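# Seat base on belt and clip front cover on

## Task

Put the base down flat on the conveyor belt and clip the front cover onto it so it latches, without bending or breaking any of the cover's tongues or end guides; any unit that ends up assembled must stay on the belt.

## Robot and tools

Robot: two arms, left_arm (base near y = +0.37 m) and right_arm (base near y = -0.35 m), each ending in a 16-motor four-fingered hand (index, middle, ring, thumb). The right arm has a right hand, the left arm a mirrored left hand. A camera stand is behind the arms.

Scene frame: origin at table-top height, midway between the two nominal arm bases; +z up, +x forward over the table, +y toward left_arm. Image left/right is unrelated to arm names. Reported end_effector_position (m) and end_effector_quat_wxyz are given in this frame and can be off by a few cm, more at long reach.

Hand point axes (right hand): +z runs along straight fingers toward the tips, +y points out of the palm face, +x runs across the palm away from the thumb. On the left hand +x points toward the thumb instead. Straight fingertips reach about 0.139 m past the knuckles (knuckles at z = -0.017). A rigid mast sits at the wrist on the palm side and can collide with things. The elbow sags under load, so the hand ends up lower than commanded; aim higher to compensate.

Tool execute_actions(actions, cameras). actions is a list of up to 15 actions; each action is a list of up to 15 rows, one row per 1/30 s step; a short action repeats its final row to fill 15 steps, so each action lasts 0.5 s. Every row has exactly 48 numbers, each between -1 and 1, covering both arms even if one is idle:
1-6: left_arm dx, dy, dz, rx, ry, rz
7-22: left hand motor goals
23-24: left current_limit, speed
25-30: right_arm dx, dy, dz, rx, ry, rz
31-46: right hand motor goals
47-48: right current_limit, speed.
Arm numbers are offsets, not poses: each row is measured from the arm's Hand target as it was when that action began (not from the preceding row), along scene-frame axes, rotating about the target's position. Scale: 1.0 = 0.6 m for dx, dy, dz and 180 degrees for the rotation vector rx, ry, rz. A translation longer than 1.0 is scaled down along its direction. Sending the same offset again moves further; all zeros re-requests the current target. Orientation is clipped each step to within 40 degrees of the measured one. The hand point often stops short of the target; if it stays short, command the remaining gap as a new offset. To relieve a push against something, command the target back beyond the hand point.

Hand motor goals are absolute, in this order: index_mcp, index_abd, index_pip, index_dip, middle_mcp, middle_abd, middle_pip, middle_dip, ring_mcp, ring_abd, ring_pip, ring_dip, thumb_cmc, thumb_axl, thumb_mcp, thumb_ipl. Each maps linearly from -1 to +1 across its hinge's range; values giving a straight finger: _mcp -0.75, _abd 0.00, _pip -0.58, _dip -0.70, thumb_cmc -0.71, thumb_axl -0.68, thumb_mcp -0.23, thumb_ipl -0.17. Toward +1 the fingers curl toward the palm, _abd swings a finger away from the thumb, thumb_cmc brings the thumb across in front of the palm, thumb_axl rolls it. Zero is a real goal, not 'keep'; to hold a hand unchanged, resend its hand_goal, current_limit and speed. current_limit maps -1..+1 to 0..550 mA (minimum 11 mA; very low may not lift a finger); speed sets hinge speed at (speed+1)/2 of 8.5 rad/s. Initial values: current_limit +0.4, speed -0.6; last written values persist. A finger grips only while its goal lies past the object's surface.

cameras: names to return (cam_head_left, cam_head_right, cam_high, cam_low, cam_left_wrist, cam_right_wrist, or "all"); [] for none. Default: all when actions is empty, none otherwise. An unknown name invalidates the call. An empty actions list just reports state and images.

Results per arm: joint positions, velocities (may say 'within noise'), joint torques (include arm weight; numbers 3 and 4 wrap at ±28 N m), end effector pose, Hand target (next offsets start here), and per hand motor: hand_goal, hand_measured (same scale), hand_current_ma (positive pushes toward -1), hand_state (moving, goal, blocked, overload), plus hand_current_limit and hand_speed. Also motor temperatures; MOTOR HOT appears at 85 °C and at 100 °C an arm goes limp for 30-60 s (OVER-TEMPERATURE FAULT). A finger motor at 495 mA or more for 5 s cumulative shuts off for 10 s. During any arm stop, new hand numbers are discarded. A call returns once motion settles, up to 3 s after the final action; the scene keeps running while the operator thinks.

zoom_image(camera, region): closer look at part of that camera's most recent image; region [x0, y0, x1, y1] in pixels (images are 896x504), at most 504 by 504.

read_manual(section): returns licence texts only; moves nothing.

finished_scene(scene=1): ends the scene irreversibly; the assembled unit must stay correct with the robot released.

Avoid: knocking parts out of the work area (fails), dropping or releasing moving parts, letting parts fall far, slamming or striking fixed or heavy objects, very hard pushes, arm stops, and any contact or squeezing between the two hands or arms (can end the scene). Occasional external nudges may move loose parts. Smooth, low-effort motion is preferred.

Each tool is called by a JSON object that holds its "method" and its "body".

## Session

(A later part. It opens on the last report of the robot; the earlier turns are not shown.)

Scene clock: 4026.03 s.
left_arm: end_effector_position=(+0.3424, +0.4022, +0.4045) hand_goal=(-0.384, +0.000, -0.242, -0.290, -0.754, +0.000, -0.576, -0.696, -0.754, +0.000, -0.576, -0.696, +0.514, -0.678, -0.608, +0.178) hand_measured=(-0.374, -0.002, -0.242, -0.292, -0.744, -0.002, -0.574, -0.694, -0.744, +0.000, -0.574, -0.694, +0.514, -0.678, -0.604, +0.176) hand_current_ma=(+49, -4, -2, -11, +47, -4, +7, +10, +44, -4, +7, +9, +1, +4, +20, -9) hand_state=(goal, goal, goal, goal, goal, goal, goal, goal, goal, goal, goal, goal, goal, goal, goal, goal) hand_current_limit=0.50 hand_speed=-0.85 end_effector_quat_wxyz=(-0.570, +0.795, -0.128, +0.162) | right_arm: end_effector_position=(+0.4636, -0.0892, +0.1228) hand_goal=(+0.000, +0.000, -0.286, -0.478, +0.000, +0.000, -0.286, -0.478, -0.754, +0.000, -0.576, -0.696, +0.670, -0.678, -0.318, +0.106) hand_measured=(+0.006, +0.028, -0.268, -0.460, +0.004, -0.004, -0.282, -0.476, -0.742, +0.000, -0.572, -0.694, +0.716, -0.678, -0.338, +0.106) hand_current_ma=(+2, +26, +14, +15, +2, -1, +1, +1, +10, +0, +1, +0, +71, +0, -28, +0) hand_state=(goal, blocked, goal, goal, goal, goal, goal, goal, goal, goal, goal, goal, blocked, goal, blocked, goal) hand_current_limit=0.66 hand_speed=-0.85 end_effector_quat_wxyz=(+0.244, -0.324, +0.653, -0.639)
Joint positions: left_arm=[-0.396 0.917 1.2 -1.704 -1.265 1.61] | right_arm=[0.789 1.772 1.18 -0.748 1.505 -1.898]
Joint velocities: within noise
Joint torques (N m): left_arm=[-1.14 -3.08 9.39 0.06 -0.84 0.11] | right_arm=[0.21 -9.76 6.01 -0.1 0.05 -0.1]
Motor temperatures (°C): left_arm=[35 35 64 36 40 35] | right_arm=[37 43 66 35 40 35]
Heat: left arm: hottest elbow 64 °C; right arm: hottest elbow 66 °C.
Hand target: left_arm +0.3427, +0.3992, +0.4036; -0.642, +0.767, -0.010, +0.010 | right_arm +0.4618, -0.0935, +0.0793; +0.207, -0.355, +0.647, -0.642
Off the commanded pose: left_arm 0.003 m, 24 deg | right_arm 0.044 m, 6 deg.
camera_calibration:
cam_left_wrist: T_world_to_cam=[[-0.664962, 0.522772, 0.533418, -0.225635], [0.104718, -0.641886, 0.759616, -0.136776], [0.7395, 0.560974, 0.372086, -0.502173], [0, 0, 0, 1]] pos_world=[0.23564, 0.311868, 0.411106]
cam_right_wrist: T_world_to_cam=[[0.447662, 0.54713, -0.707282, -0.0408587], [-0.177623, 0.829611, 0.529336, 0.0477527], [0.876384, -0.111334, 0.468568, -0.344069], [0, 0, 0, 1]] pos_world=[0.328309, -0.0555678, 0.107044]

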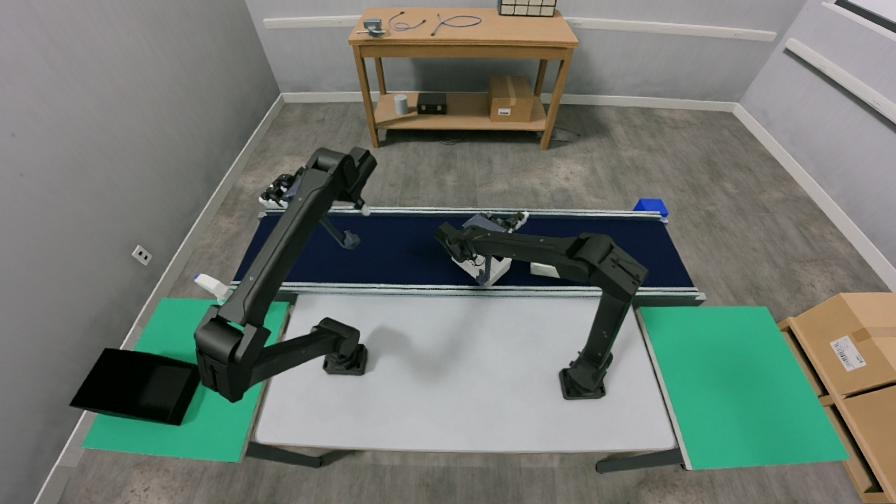

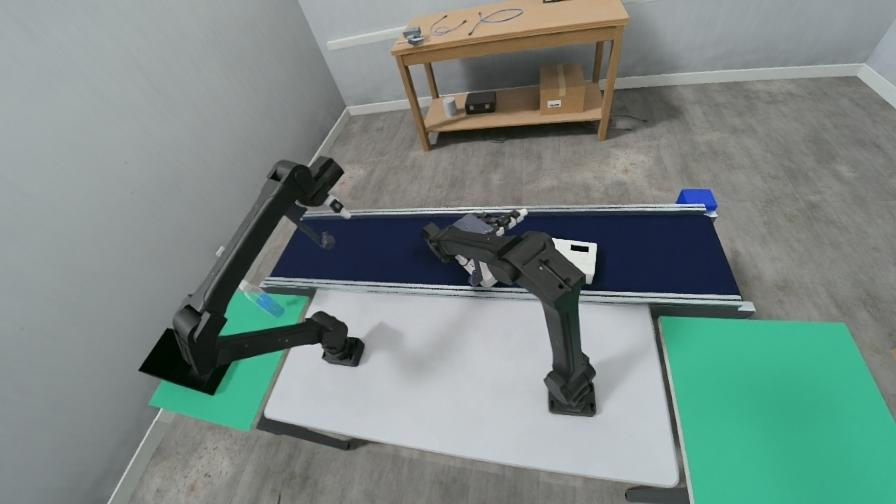

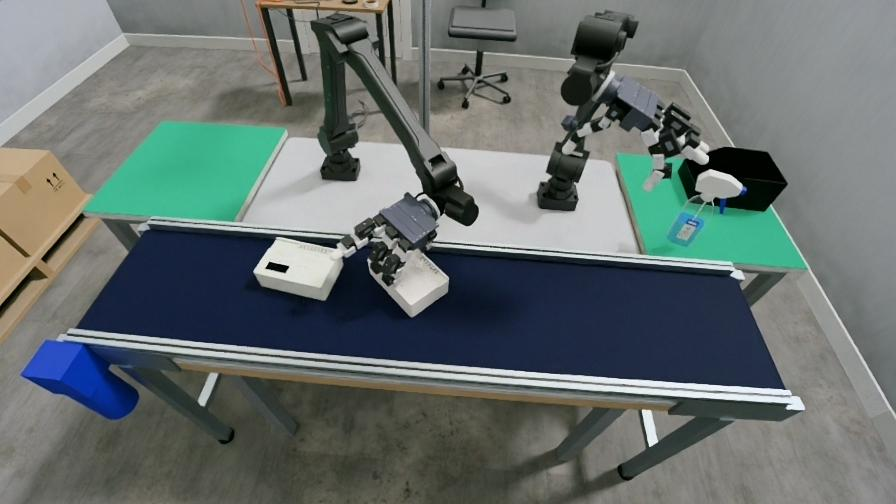

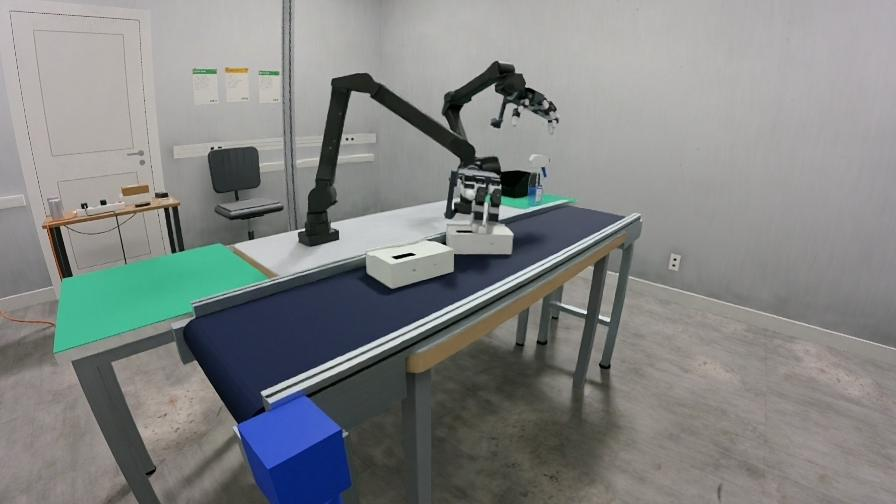

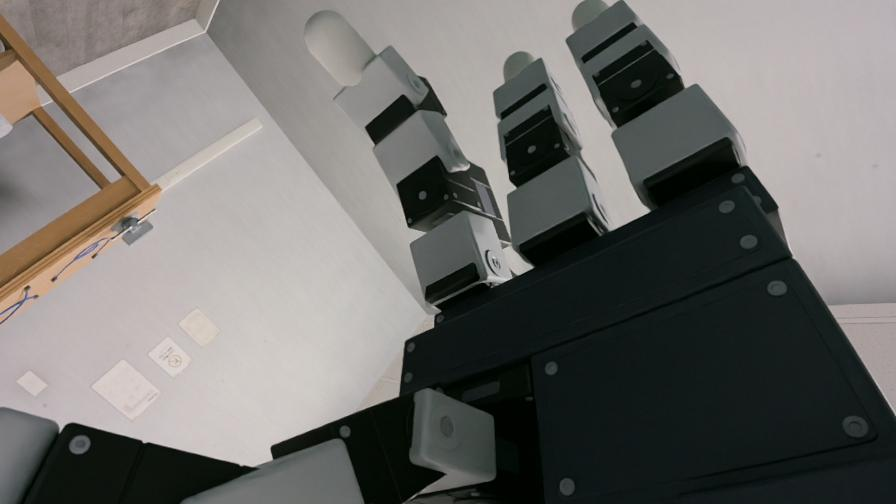

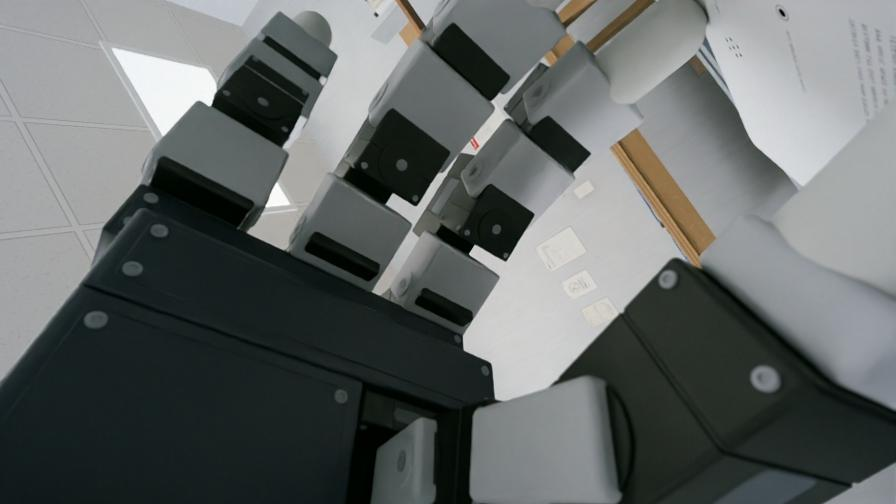

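{"method": "zoom_image", "body": {"camera": "cam_low", "region": [400, 246, 464, 290]}}

{"method": "zoom_image", "body": {"camera": "cam_low", "region": [460, 234, 500, 254]}}

Scaled by 7.875 from the camera's 896x504 image, which has a finer 1280x720 frame.

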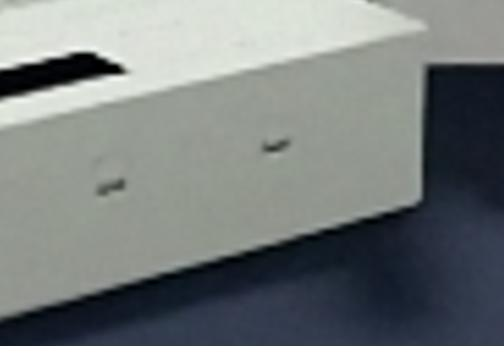

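Scaled by 12.600 from the camera's 896x504 image, which has a finer 1280x720 frame.

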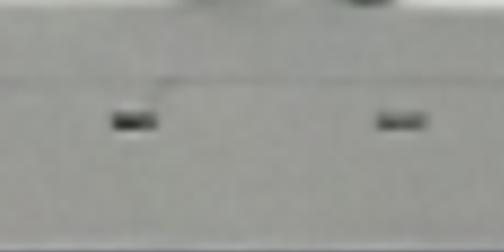

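{"method": "execute_actions", "body": {"actions": [[[0,0,0,0,0,0,-0.384,0,-0.241,-0.29,-0.754,0,-0.576,-0.696,-0.754,0,-0.576,-0.696,0.514,-0.678,-0.607,0.178,0.5,-0.85,-0.003,-0.0033,-0.025,-0.0072,0.0067,0,0,0,-0.285,-0.478,0,0,-0.285,-0.478,-0.754,0,-0.576,-0.696,0.671,-0.678,-0.318,0.106,0.66,-0.85]]], "cameras": ["cam_low","cam_high"]}}

{"method": "zoom_image", "body": {"camera": "cam_low", "region": [440, 224, 520, 256]}}

{"method": "zoom_image", "body": {"camera": "cam_low", "region": [460, 234, 500, 254]}}

Scene clock: 4043.37 s.
left_arm: end_effector_position=(+0.3424, +0.4022, +0.4045) hand_goal=(-0.384, +0.000, -0.242, -0.290, -0.754, +0.000, -0.576, -0.696, -0.754, +0.000, -0.576, -0.696, +0.514, -0.678, -0.608, +0.178) hand_measured=(-0.374, -0.002, -0.242, -0.292, -0.744, -0.002, -0.574, -0.694, -0.744, +0.000, -0.574, -0.694, +0.514, -0.678, -0.604, +0.176) hand_current_ma=(+49, -4, -2, -11, +47, -4, +7, +10, +44, -4, +7, +9, +1, +4, +20, -9) hand_state=(goal, goal, goal, goal, goal, goal, goal, goal, goal, goal, goal, goal, goal, goal, goal, goal) hand_current_limit=0.50 hand_speed=-0.85 end_effector_quat_wxyz=(-0.570, +0.795, -0.128, +0.162) | right_arm: end_effector_position=(+0.4642, -0.0888, +0.1221) hand_goal=(+0.000, +0.000, -0.286, -0.478, +0.000, +0.000, -0.286, -0.478, -0.754, +0.000, -0.576, -0.696, +0.670, -0.678, -0.318, +0.106) hand_measured=(+0.006, +0.034, -0.268, -0.460, +0.004, -0.004, -0.282, -0.476, -0.742, +0.000, -0.572, -0.694, +0.720, -0.678, -0.340, +0.106) hand_current_ma=(+3, +34, +14, +15, +2, -1, +1, +1, +10, +0, +1, +0, +80, +0, -30, +0) hand_state=(goal, blocked, goal, goal, goal, goal, goal, goal, goal, goal, goal, goal, blocked, goal, blocked, goal) hand_current_limit=0.66 hand_speed=-0.85 end_effector_quat_wxyz=(+0.243, -0.325, +0.652, -0.640)
Joint positions: left_arm=[-0.396 0.917 1.2 -1.704 -1.265 1.61] | right_arm=[0.789 1.776 1.184 -0.752 1.507 -1.898]
Joint torques (N m): left_arm=[-1.26 -3.02 9.32 0.05 -0.85 0.11] | right_arm=[-0.32 -8.29 5.08 -0.12 -0.06 -0.11]
Motor temperatures (°C): left_arm=[35 35 64 36 40 35] | right_arm=[37 43 66 35 39 35]
Heat: left arm: hottest elbow 64 °C; right arm: hottest elbow 66 °C.
Hand target: left_arm +0.3427, +0.3992, +0.4036; -0.642, +0.767, -0.010, +0.010 | right_arm +0.4600, -0.0954, +0.0641; +0.196, -0.364, +0.642, -0.645
Off the commanded pose: left_arm 0.003 m, 24 deg | right_arm 0.058 m, 7 deg.
joint sent to its limit (left arm) — joint 4 (wrist pitch), lower limit. The joint targets are off in orientation, not in position.
Images, in order (width x height): cam_high 896x504, cam_low 896x504.

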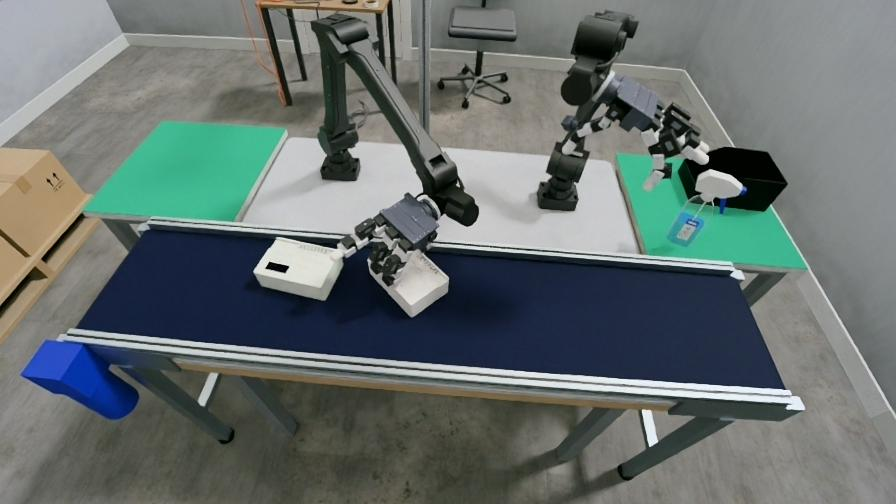

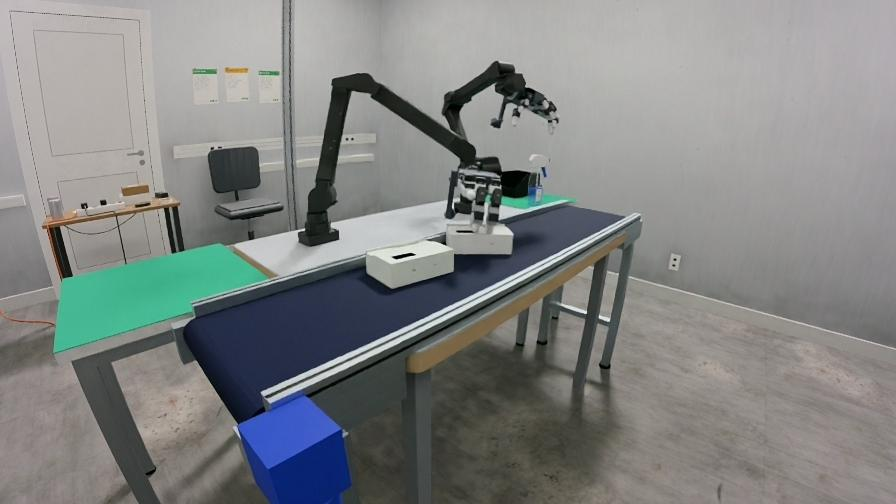

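Scaled by 6.300 from the camera's 896x504 image, which has a finer 1280x720 frame.

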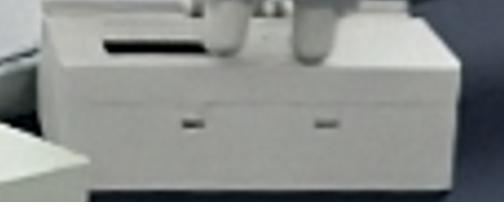

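Scaled by 12.600 from the camera's 896x504 image, which has a finer 1280x720 frame.

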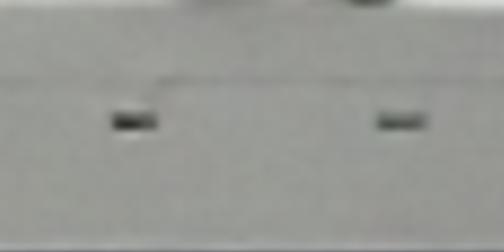

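{"method": "execute_actions", "body": {"actions": [[[0,0,0,0,0,0,-0.384,0,-0.241,-0.29,-0.754,0,-0.576,-0.696,-0.754,0,-0.576,-0.696,0.514,-0.678,-0.607,0.178,0.5,-0.85,0.0055,0.0055,0.05,0.0157,-0.0146,0,0,0,-0.285,-0.478,0,0,-0.285,-0.478,-0.754,0,-0.576,-0.696,0.671,-0.678,-0.318,0.106,0.66,-0.85]],[[0,0,0,0,0,0,-0.384,0,-0.241,-0.29,-0.754,0,-0.576,-0.696,-0.754,0,-0.576,-0.696,0.514,-0.678,-0.607,0.178,0.5,-0.85,0.002,0.002,0.035,0.008,-0.0075,0,0,0,-0.285,-0.478,0,0,-0.285,-0.478,-0.754,0,-0.576,-0.696,0.671,-0.678,-0.318,0.106,0.66,-0.85]]], "cameras": ["cam_low","cam_high"]}}

{"method": "zoom_image", "body": {"camera": "cam_low", "region": [440, 224, 520, 256]}}

{"method": "zoom_image", "body": {"camera": "cam_low", "region": [460, 234, 500, 254]}}

Scene clock: 4053.37 s.
left_arm: end_effector_position=(+0.3424, +0.4022, +0.4045) hand_goal=(-0.384, +0.000, -0.242, -0.290, -0.754, +0.000, -0.576, -0.696, -0.754, +0.000, -0.576, -0.696, +0.514, -0.678, -0.608, +0.178) hand_measured=(-0.374, -0.002, -0.242, -0.292, -0.744, -0.002, -0.574, -0.694, -0.744, +0.000, -0.574, -0.694, +0.514, -0.678, -0.604, +0.176) hand_current_ma=(+49, -4, -2, -11, +47, -4, +7, +10, +44, -4, +7, +9, +1, +4, +20, -9) hand_state=(goal, goal, goal, goal, goal, goal, goal, goal, goal, goal, goal, goal, goal, goal, goal, goal) hand_current_limit=0.50 hand_speed=-0.85 end_effector_quat_wxyz=(-0.570, +0.795, -0.128, +0.162) | right_arm: end_effector_position=(+0.4635, -0.0880, +0.1244) hand_goal=(+0.000, +0.000, -0.286, -0.478, +0.000, +0.000, -0.286, -0.478, -0.754, +0.000, -0.576, -0.696, +0.670, -0.678, -0.318, +0.106) hand_measured=(+0.000, +0.034, -0.274, -0.462, +0.004, -0.004, -0.282, -0.476, -0.742, +0.000, -0.572, -0.694, +0.706, -0.678, -0.326, +0.106) hand_current_ma=(+0, +33, +8, +13, +2, -1, +1, +1, +10, +0, +1, +0, +47, +0, -6, +0) hand_state=(goal, blocked, goal, goal, goal, goal, goal, goal, goal, goal, goal, goal, blocked, goal, goal, goal) hand_current_limit=0.66 hand_speed=-0.85 end_effector_quat_wxyz=(+0.244, -0.326, +0.656, -0.636)
Joint positions: left_arm=[-0.396 0.917 1.2 -1.704 -1.265 1.61] | right_arm=[0.789 1.768 1.185 -0.756 1.496 -1.898]
Joint torques (N m): left_arm=[-1.14 -3.19 9.37 0.05 -0.85 0.11] | right_arm=[-0.44 -14.27 6.32 -0.03 0.32 -0.05]
Motor temperatures (°C): left_arm=[35 35 64 36 40 35] | right_arm=[37 43 65 35 39 35]
Heat: left arm: hottest elbow 64 °C; right arm: hottest elbow 65 °C.
Hand target: left_arm +0.3427, +0.3992, +0.4036; -0.642, +0.767, -0.010, +0.010 | right_arm +0.4646, -0.0909, +0.1152; +0.232, -0.334, +0.659, -0.633
Off the commanded pose: left_arm 0.003 m, 24 deg | right_arm 0.010 m, 2 deg.
joint sent to its limit (left arm) — joint 4 (wrist pitch), lower limit. The joint targets are off in orientation, not in position.
Images, in order (width x height): cam_high 896x504, cam_low 896x504.

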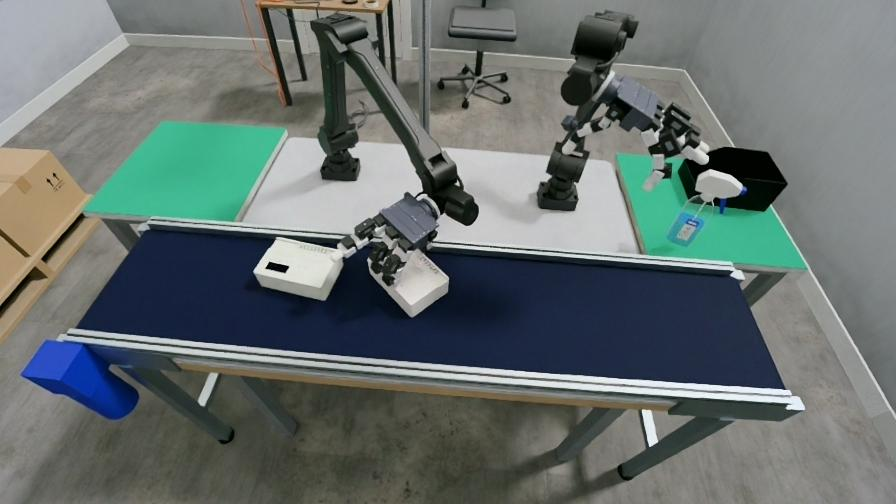

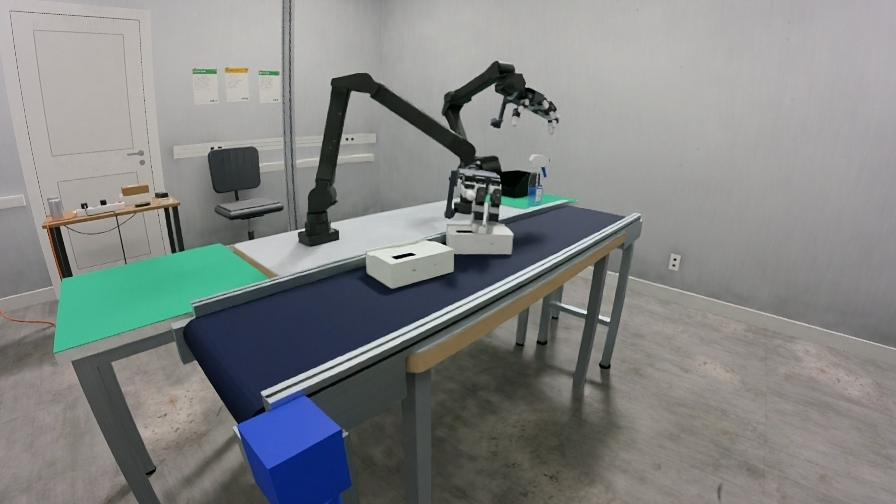

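Scaled by 6.300 from the camera's 896x504 image, which has a finer 1280x720 frame.

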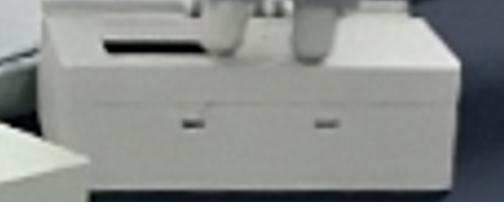

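Scaled by 12.600 from the camera's 896x504 image, which has a finer 1280x720 frame.

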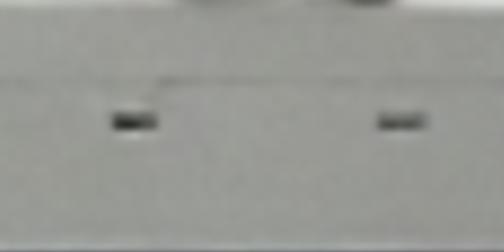

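{"method": "execute_actions", "body": {"actions": [[[0,0,0,0,0,0,-0.384,0,-0.241,-0.29,-0.754,0,-0.576,-0.696,-0.754,0,-0.576,-0.696,0.514,-0.678,-0.607,0.178,0.5,-0.85,0,0,0.035,0,0,0,0,0,-0.285,-0.478,0,0,-0.285,-0.478,-0.754,0,-0.576,-0.696,0.671,-0.678,-0.318,0.106,0.66,-0.85]],[[0,0,0,0,0,0,-0.384,0,-0.241,-0.29,-0.754,0,-0.576,-0.696,-0.754,0,-0.576,-0.696,0.514,-0.678,-0.607,0.178,0.5,-0.85,0,0,0.08,0,0,0,0,0,-0.285,-0.478,0,0,-0.285,-0.478,-0.754,0,-0.576,-0.696,0.671,-0.678,-0.318,0.106,0.66,-0.85]],[[0,0,0,0,0,0,-0.384,0,-0.241,-0.29,-0.754,0,-0.576,-0.696,-0.754,0,-0.576,-0.696,0.514,-0.678,-0.607,0.178,0.5,-0.85,0,0,0.12,0,0,0,0,0,-0.285,-0.478,0,0,-0.285,-0.478,-0.754,0,-0.576,-0.696,0.671,-0.678,-0.318,0.106,0.66,-0.85]]], "cameras": ["cam_low","cam_high","cam_head_left"]}}

{"method": "zoom_image", "body": {"camera": "cam_low", "region": [440, 224, 520, 256]}}

{"method": "zoom_image", "body": {"camera": "cam_high", "region": [364, 240, 464, 320]}}

Scene clock: 4062.67 s.
left_arm: end_effector_position=(+0.3424, +0.4022, +0.4045) hand_goal=(-0.384, +0.000, -0.242, -0.290, -0.754, +0.000, -0.576, -0.696, -0.754, +0.000, -0.576, -0.696, +0.514, -0.678, -0.608, +0.178) hand_measured=(-0.374, -0.002, -0.242, -0.292, -0.744, -0.002, -0.574, -0.694, -0.744, +0.000, -0.574, -0.694, +0.514, -0.678, -0.604, +0.176) hand_current_ma=(+49, -4, -2, -11, +47, -4, +7, +10, +44, -4, +7, +9, +1, +4, +20, -9) hand_state=(goal, goal, goal, goal, goal, goal, goal, goal, goal, goal, goal, goal, goal, goal, goal, goal) hand_current_limit=0.50 hand_speed=-0.85 end_effector_quat_wxyz=(-0.570, +0.795, -0.128, +0.162) | right_arm: end_effector_position=(+0.4535, -0.0958, +0.2459) hand_goal=(+0.000, +0.000, -0.286, -0.478, +0.000, +0.000, -0.286, -0.478, -0.754, +0.000, -0.576, -0.696, +0.670, -0.678, -0.318, +0.106) hand_measured=(+0.004, -0.004, -0.284, -0.476, +0.004, -0.004, -0.282, -0.476, -0.742, +0.000, -0.572, -0.694, +0.668, -0.678, -0.320, +0.106) hand_current_ma=(+2, -1, +1, +1, +2, -1, +1, +1, +10, +0, +1, +0, -1, +0, +0, +0) hand_state=(goal, goal, goal, goal, goal, goal, goal, goal, goal, goal, goal, goal, goal, goal, goal, goal) hand_current_limit=0.66 hand_speed=-0.85 end_effector_quat_wxyz=(+0.227, -0.348, +0.651, -0.635)
Joint positions: left_arm=[-0.396 0.917 1.2 -1.704 -1.265 1.61] | right_arm=[0.789 1.607 1.333 -1.044 1.478 -1.973]
Joint torques (N m): left_arm=[-1.2 -3.02 9.36 0.05 -0.85 0.11] | right_arm=[-0.32 -13.27 9.99 0.05 1.14 -0.01]
Motor temperatures (°C): left_arm=[35 35 64 36 40 35] | right_arm=[37 44 66 35 39 35]
Heat: left arm: hottest elbow 64 °C; right arm: hottest elbow 66 °C.
Hand target: left_arm +0.3427, +0.3992, +0.4036; -0.642, +0.767, -0.010, +0.010 | right_arm +0.4646, -0.0908, +0.2562; +0.232, -0.334, +0.659, -0.633
Off the commanded pose: left_arm 0.003 m, 24 deg | right_arm 0.016 m, 2 deg.
joint sent to its limit (left arm) — joint 4 (wrist pitch), lower limit. The joint targets are off in orientation, not in position.
Images, in order (width x height): cam_head_left 896x504, cam_high 896x504, cam_low 896x504.

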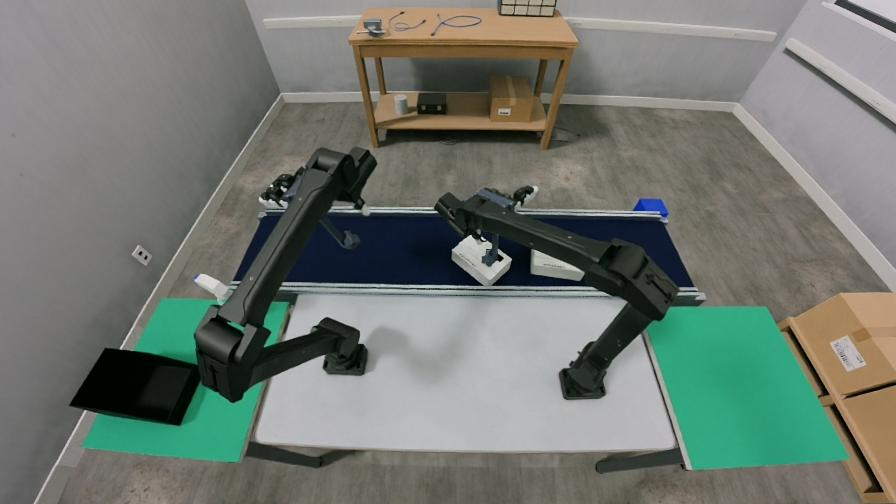

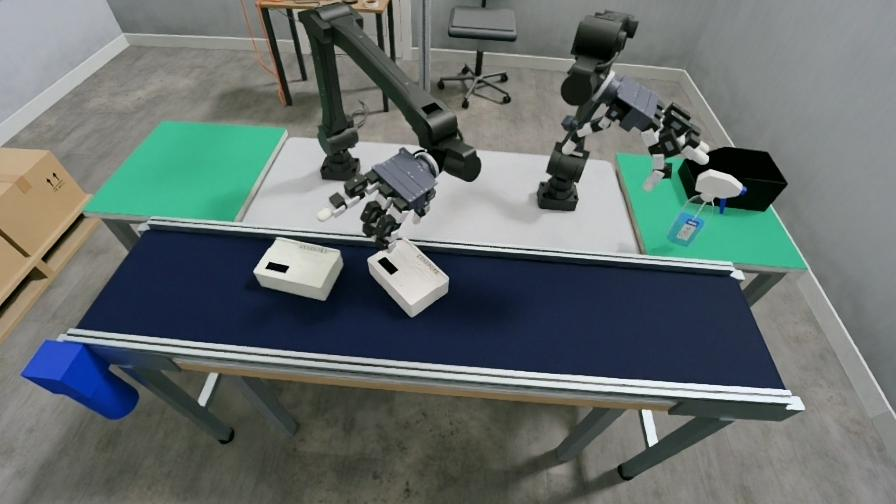

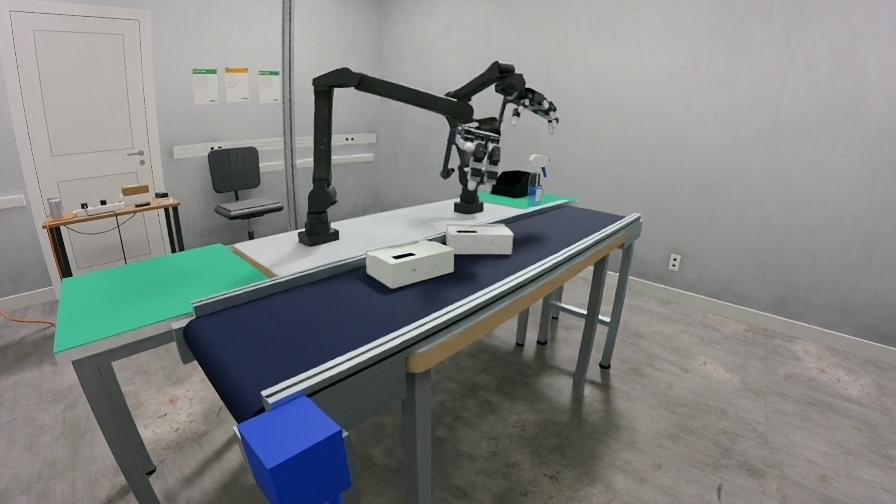

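Scaled by 6.300 from the camera's 896x504 image, which has a finer 1280x720 frame.

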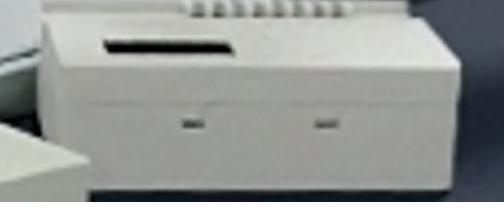

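Scaled by 5.040 from the camera's 896x504 image, which has a finer 1280x720 frame.

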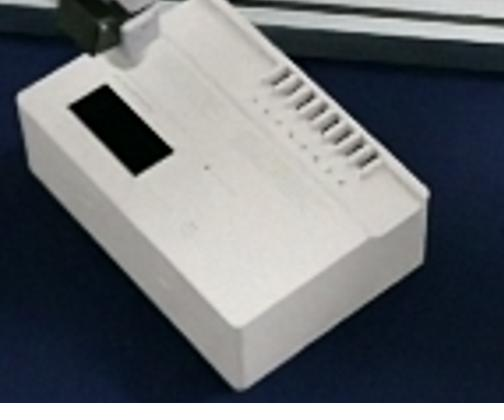

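{"method": "zoom_image", "body": {"camera": "cam_head_left", "region": [440, 228, 524, 292]}}

{"method": "zoom_image", "body": {"camera": "cam_low", "region": [444, 230, 484, 256]}}

{"method": "zoom_image", "body": {"camera": "cam_low", "region": [480, 230, 520, 256]}}

Scaled by 6.000 from the camera's 896x504 image, which has a finer 1280x720 frame.

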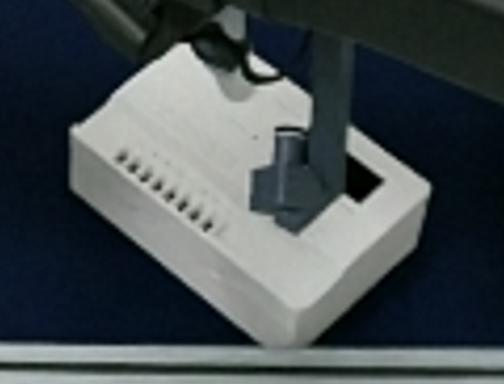

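Scaled by 12.600 from the camera's 896x504 image, which has a finer 1280x720 frame.

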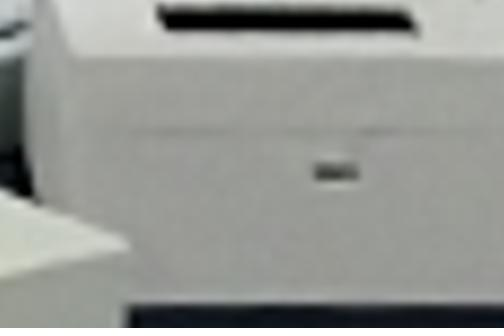

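Scaled by 12.600 from the camera's 896x504 image, which has a finer 1280x720 frame.

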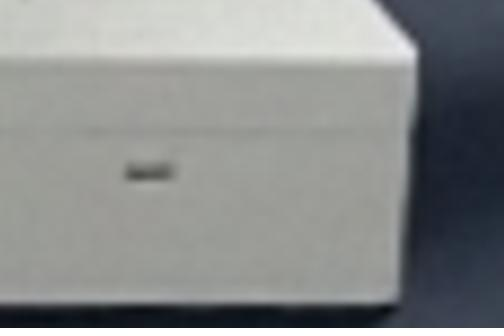

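{"method": "execute_actions", "body": {"actions": [[[0,0,0,0,0,0,-0.384,0,-0.241,-0.29,-0.754,0,-0.576,-0.696,-0.754,0,-0.576,-0.696,0.514,-0.678,-0.607,0.178,0.5,-0.85,-0.02,-0.05,0.1,0,0,0,0,0,-0.285,-0.478,0,0,-0.285,-0.478,-0.754,0,-0.576,-0.696,0.671,-0.678,-0.318,0.106,0.66,-0.85]],[[0,0,0,0,0,0,-0.384,0,-0.241,-0.29,-0.754,0,-0.576,-0.696,-0.754,0,-0.576,-0.696,0.514,-0.678,-0.607,0.178,0.5,-0.85,-0.08,-0.12,0.06,0,0,0,0,0,-0.285,-0.478,0,0,-0.285,-0.478,-0.754,0,-0.576,-0.696,0.671,-0.678,-0.318,0.106,0.66,-0.85]],[[0,0,0,0,0,0,-0.384,0,-0.241,-0.29,-0.754,0,-0.576,-0.696,-0.754,0,-0.576,-0.696,0.514,-0.678,-0.607,0.178,0.5,-0.85,-0.08,-0.12,0.0,0,0,0,0,0,-0.285,-0.478,0,0,-0.285,-0.478,-0.754,0,-0.576,-0.696,0.671,-0.678,-0.318,0.106,0.66,-0.85]]], "cameras": ["cam_low","cam_high","cam_head_left","cam_head_right"]}}

Scene clock: 4077.93 s.
left_arm: end_effector_position=(+0.3424, +0.4022, +0.4045) hand_goal=(-0.384, +0.000, -0.242, -0.290, -0.754, +0.000, -0.576, -0.696, -0.754, +0.000, -0.576, -0.696, +0.514, -0.678, -0.608, +0.178) hand_measured=(-0.374, -0.002, -0.242, -0.292, -0.744, -0.002, -0.574, -0.694, -0.744, +0.000, -0.574, -0.694, +0.514, -0.678, -0.604, +0.176) hand_current_ma=(+49, -4, -2, -11, +47, -4, +7, +10, +44, -4, +7, +9, +1, +4, +20, -9) hand_state=(goal, goal, goal, goal, goal, goal, goal, goal, goal, goal, goal, goal, goal, goal, goal, goal) hand_current_limit=0.50 hand_speed=-0.85 end_effector_quat_wxyz=(-0.570, +0.795, -0.128, +0.162) | right_arm: end_effector_position=(+0.3536, -0.2661, +0.3477) hand_goal=(+0.000, +0.000, -0.286, -0.478, +0.000, +0.000, -0.286, -0.478, -0.754, +0.000, -0.576, -0.696, +0.670, -0.678, -0.318, +0.106) hand_measured=(+0.006, -0.004, -0.284, -0.476, +0.004, -0.004, -0.284, -0.476, -0.744, -0.002, -0.572, -0.694, +0.666, -0.678, -0.320, +0.106) hand_current_ma=(+3, -1, +1, +1, +2, -1, +1, +1, +7, +0, +1, +0, -1, +0, +0, +0) hand_state=(goal, goal, goal, goal, goal, goal, goal, goal, goal, goal, goal, goal, goal, goal, goal, goal) hand_current_limit=0.66 hand_speed=-0.85 end_effector_quat_wxyz=(+0.198, -0.295, +0.680, -0.642)
Joint positions: left_arm=[-0.396 0.917 1.2 -1.704 -1.265 1.61] | right_arm=[0.647 1.093 1.104 -1.195 1.465 -2.07]
Joint torques (N m): left_arm=[-1.2 -3.02 9.33 0.01 -0.87 0.11] | right_arm=[0.56 -6.3 8.7 0.2 1.02 -0.13]
Motor temperatures (°C): left_arm=[35 35 64 36 40 35] | right_arm=[37 43 70 35 40 35]
Heat: left arm: hottest elbow 64 °C; right arm: hottest elbow 70 °C.
Hand target: left_arm +0.3427, +0.3992, +0.4036; -0.642, +0.767, -0.010, +0.010 | right_arm +0.3565, -0.2650, +0.3522; +0.231, -0.334, +0.659, -0.633
Off the commanded pose: left_arm 0.003 m, 24 deg | right_arm 0.006 m, 6 deg.
joint sent to its limit (left arm) — joint 4 (wrist pitch), lower limit. The joint targets are off in orientation, not in position.
joint sent to its limit (right arm) — joint 6 (wrist roll), lower limit. The joint targets are off in orientation, not in position.
Images, in order (width x height): cam_head_left 896x504, cam_head_right 896x504, cam_high 896x504, cam_low 896x504.

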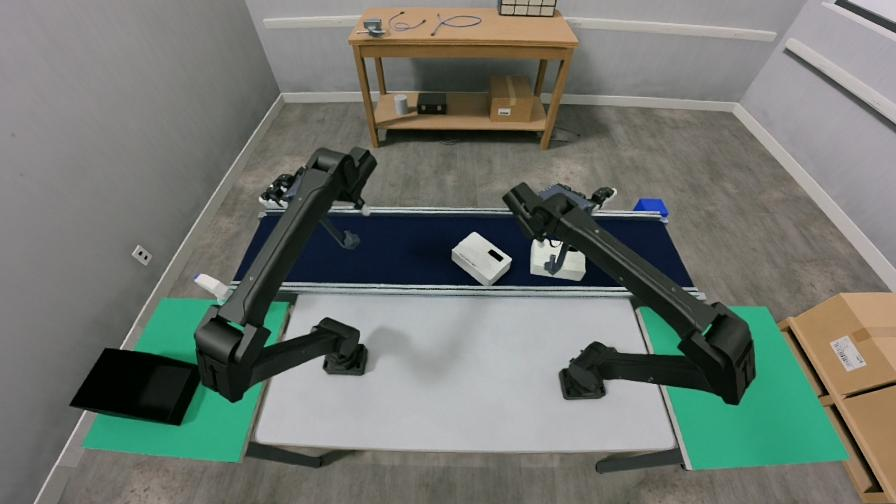

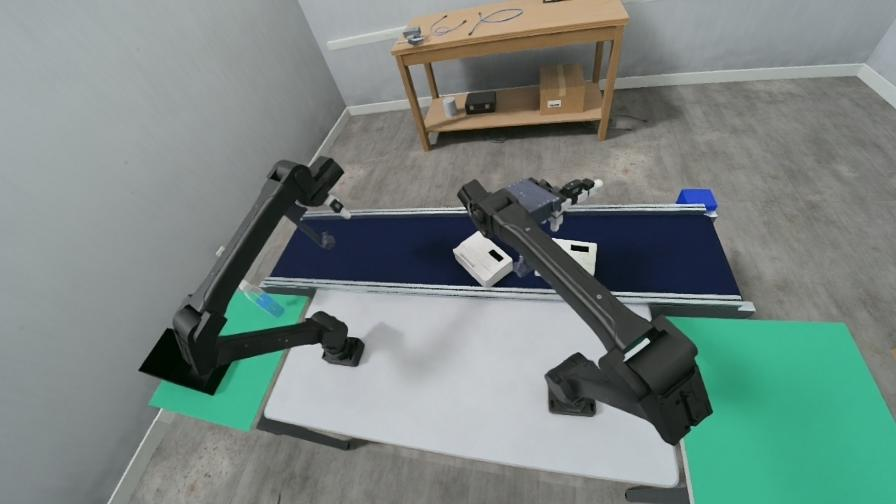

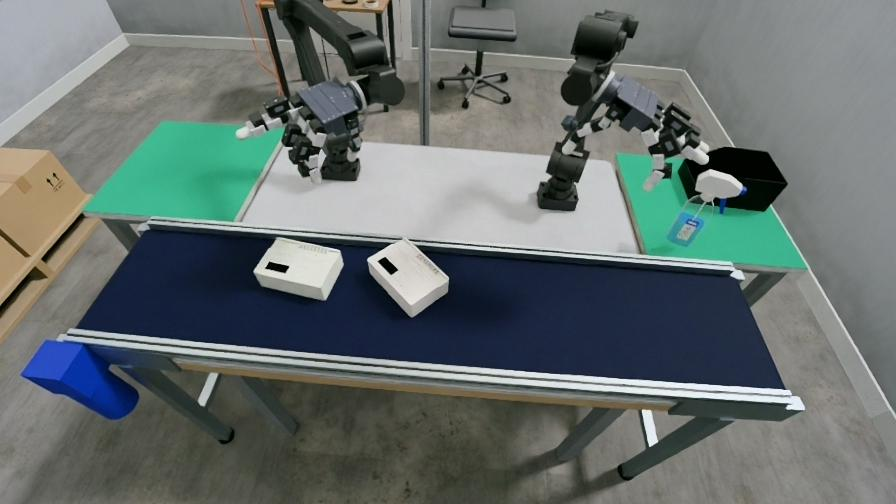

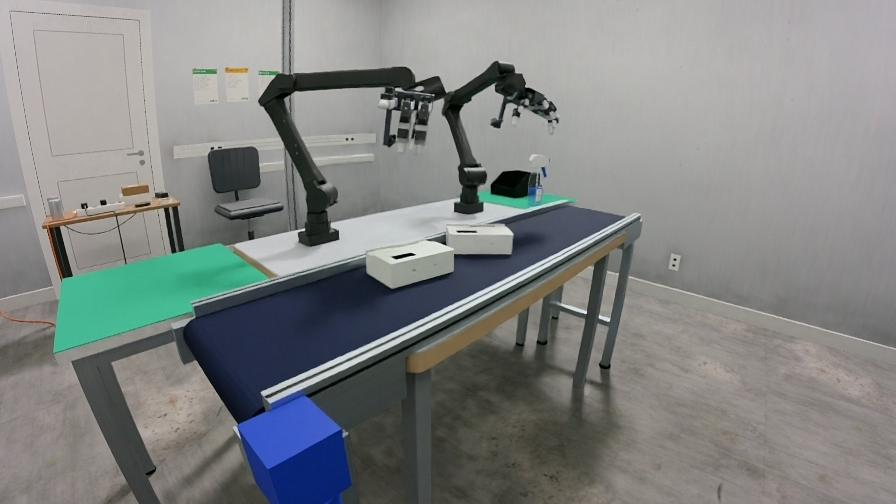

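{"method": "zoom_image", "body": {"camera": "cam_head_left", "region": [448, 228, 516, 290]}}

{"method": "zoom_image", "body": {"camera": "cam_head_right", "region": [448, 228, 516, 290]}}

{"method": "zoom_image", "body": {"camera": "cam_high", "region": [250, 230, 460, 325]}}

Scaled by 7.412 from the camera's 896x504 image, which has a finer 1280x720 frame.

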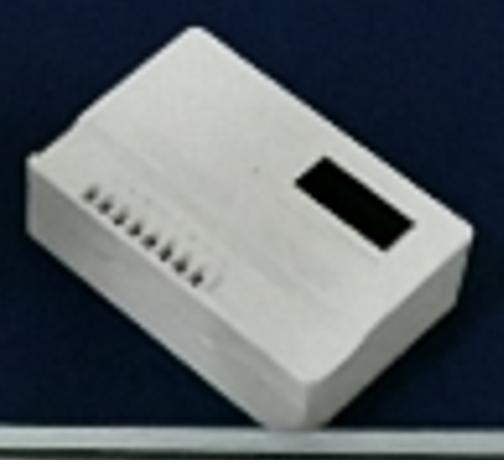

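Scaled by 7.412 from the camera's 896x504 image, which has a finer 1280x720 frame.

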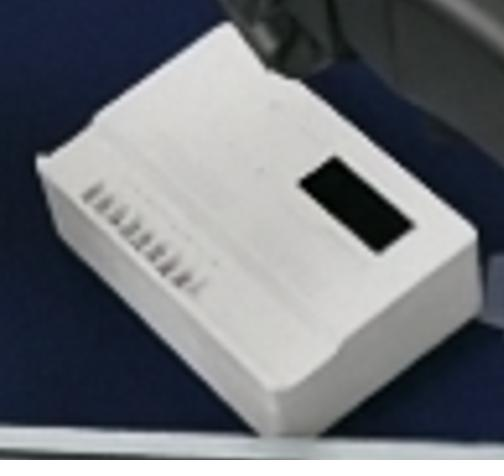

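Scaled by 2.400 from the camera's 896x504 image, which has a finer 1280x720 frame.

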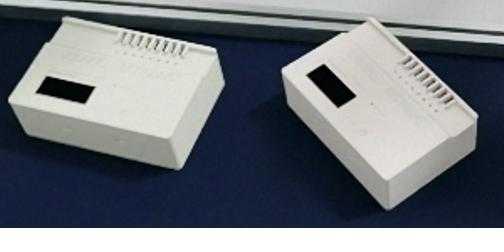

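{"method": "zoom_image", "body": {"camera": "cam_low", "region": [404, 252, 452, 284]}}

{"method": "zoom_image", "body": {"camera": "cam_high", "region": [366, 264, 416, 318]}}

{"method": "zoom_image", "body": {"camera": "cam_high", "region": [252, 250, 332, 304]}}

Scaled by 10.500 from the camera's 896x504 image, which has a finer 1280x720 frame.

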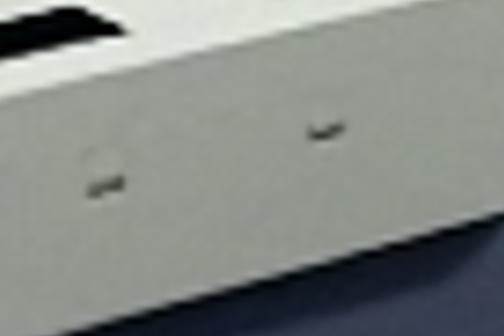

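Scaled by 9.333 from the camera's 896x504 image, which has a finer 1280x720 frame.

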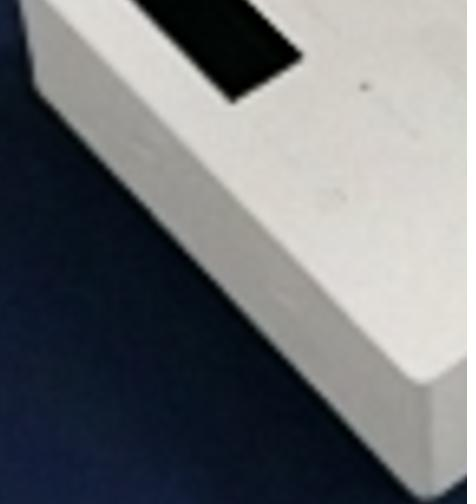

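Scaled by 6.300 from the camera's 896x504 image, which has a finer 1280x720 frame.

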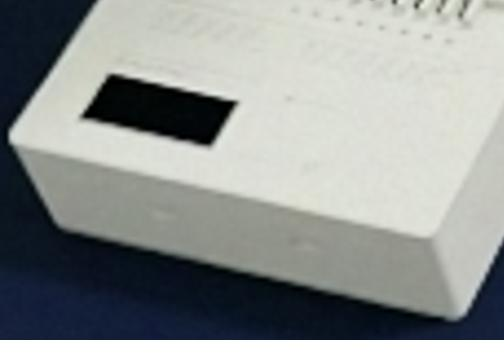

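{"method": "finished_scene", "body": {}}

The scene is finished: the task was done.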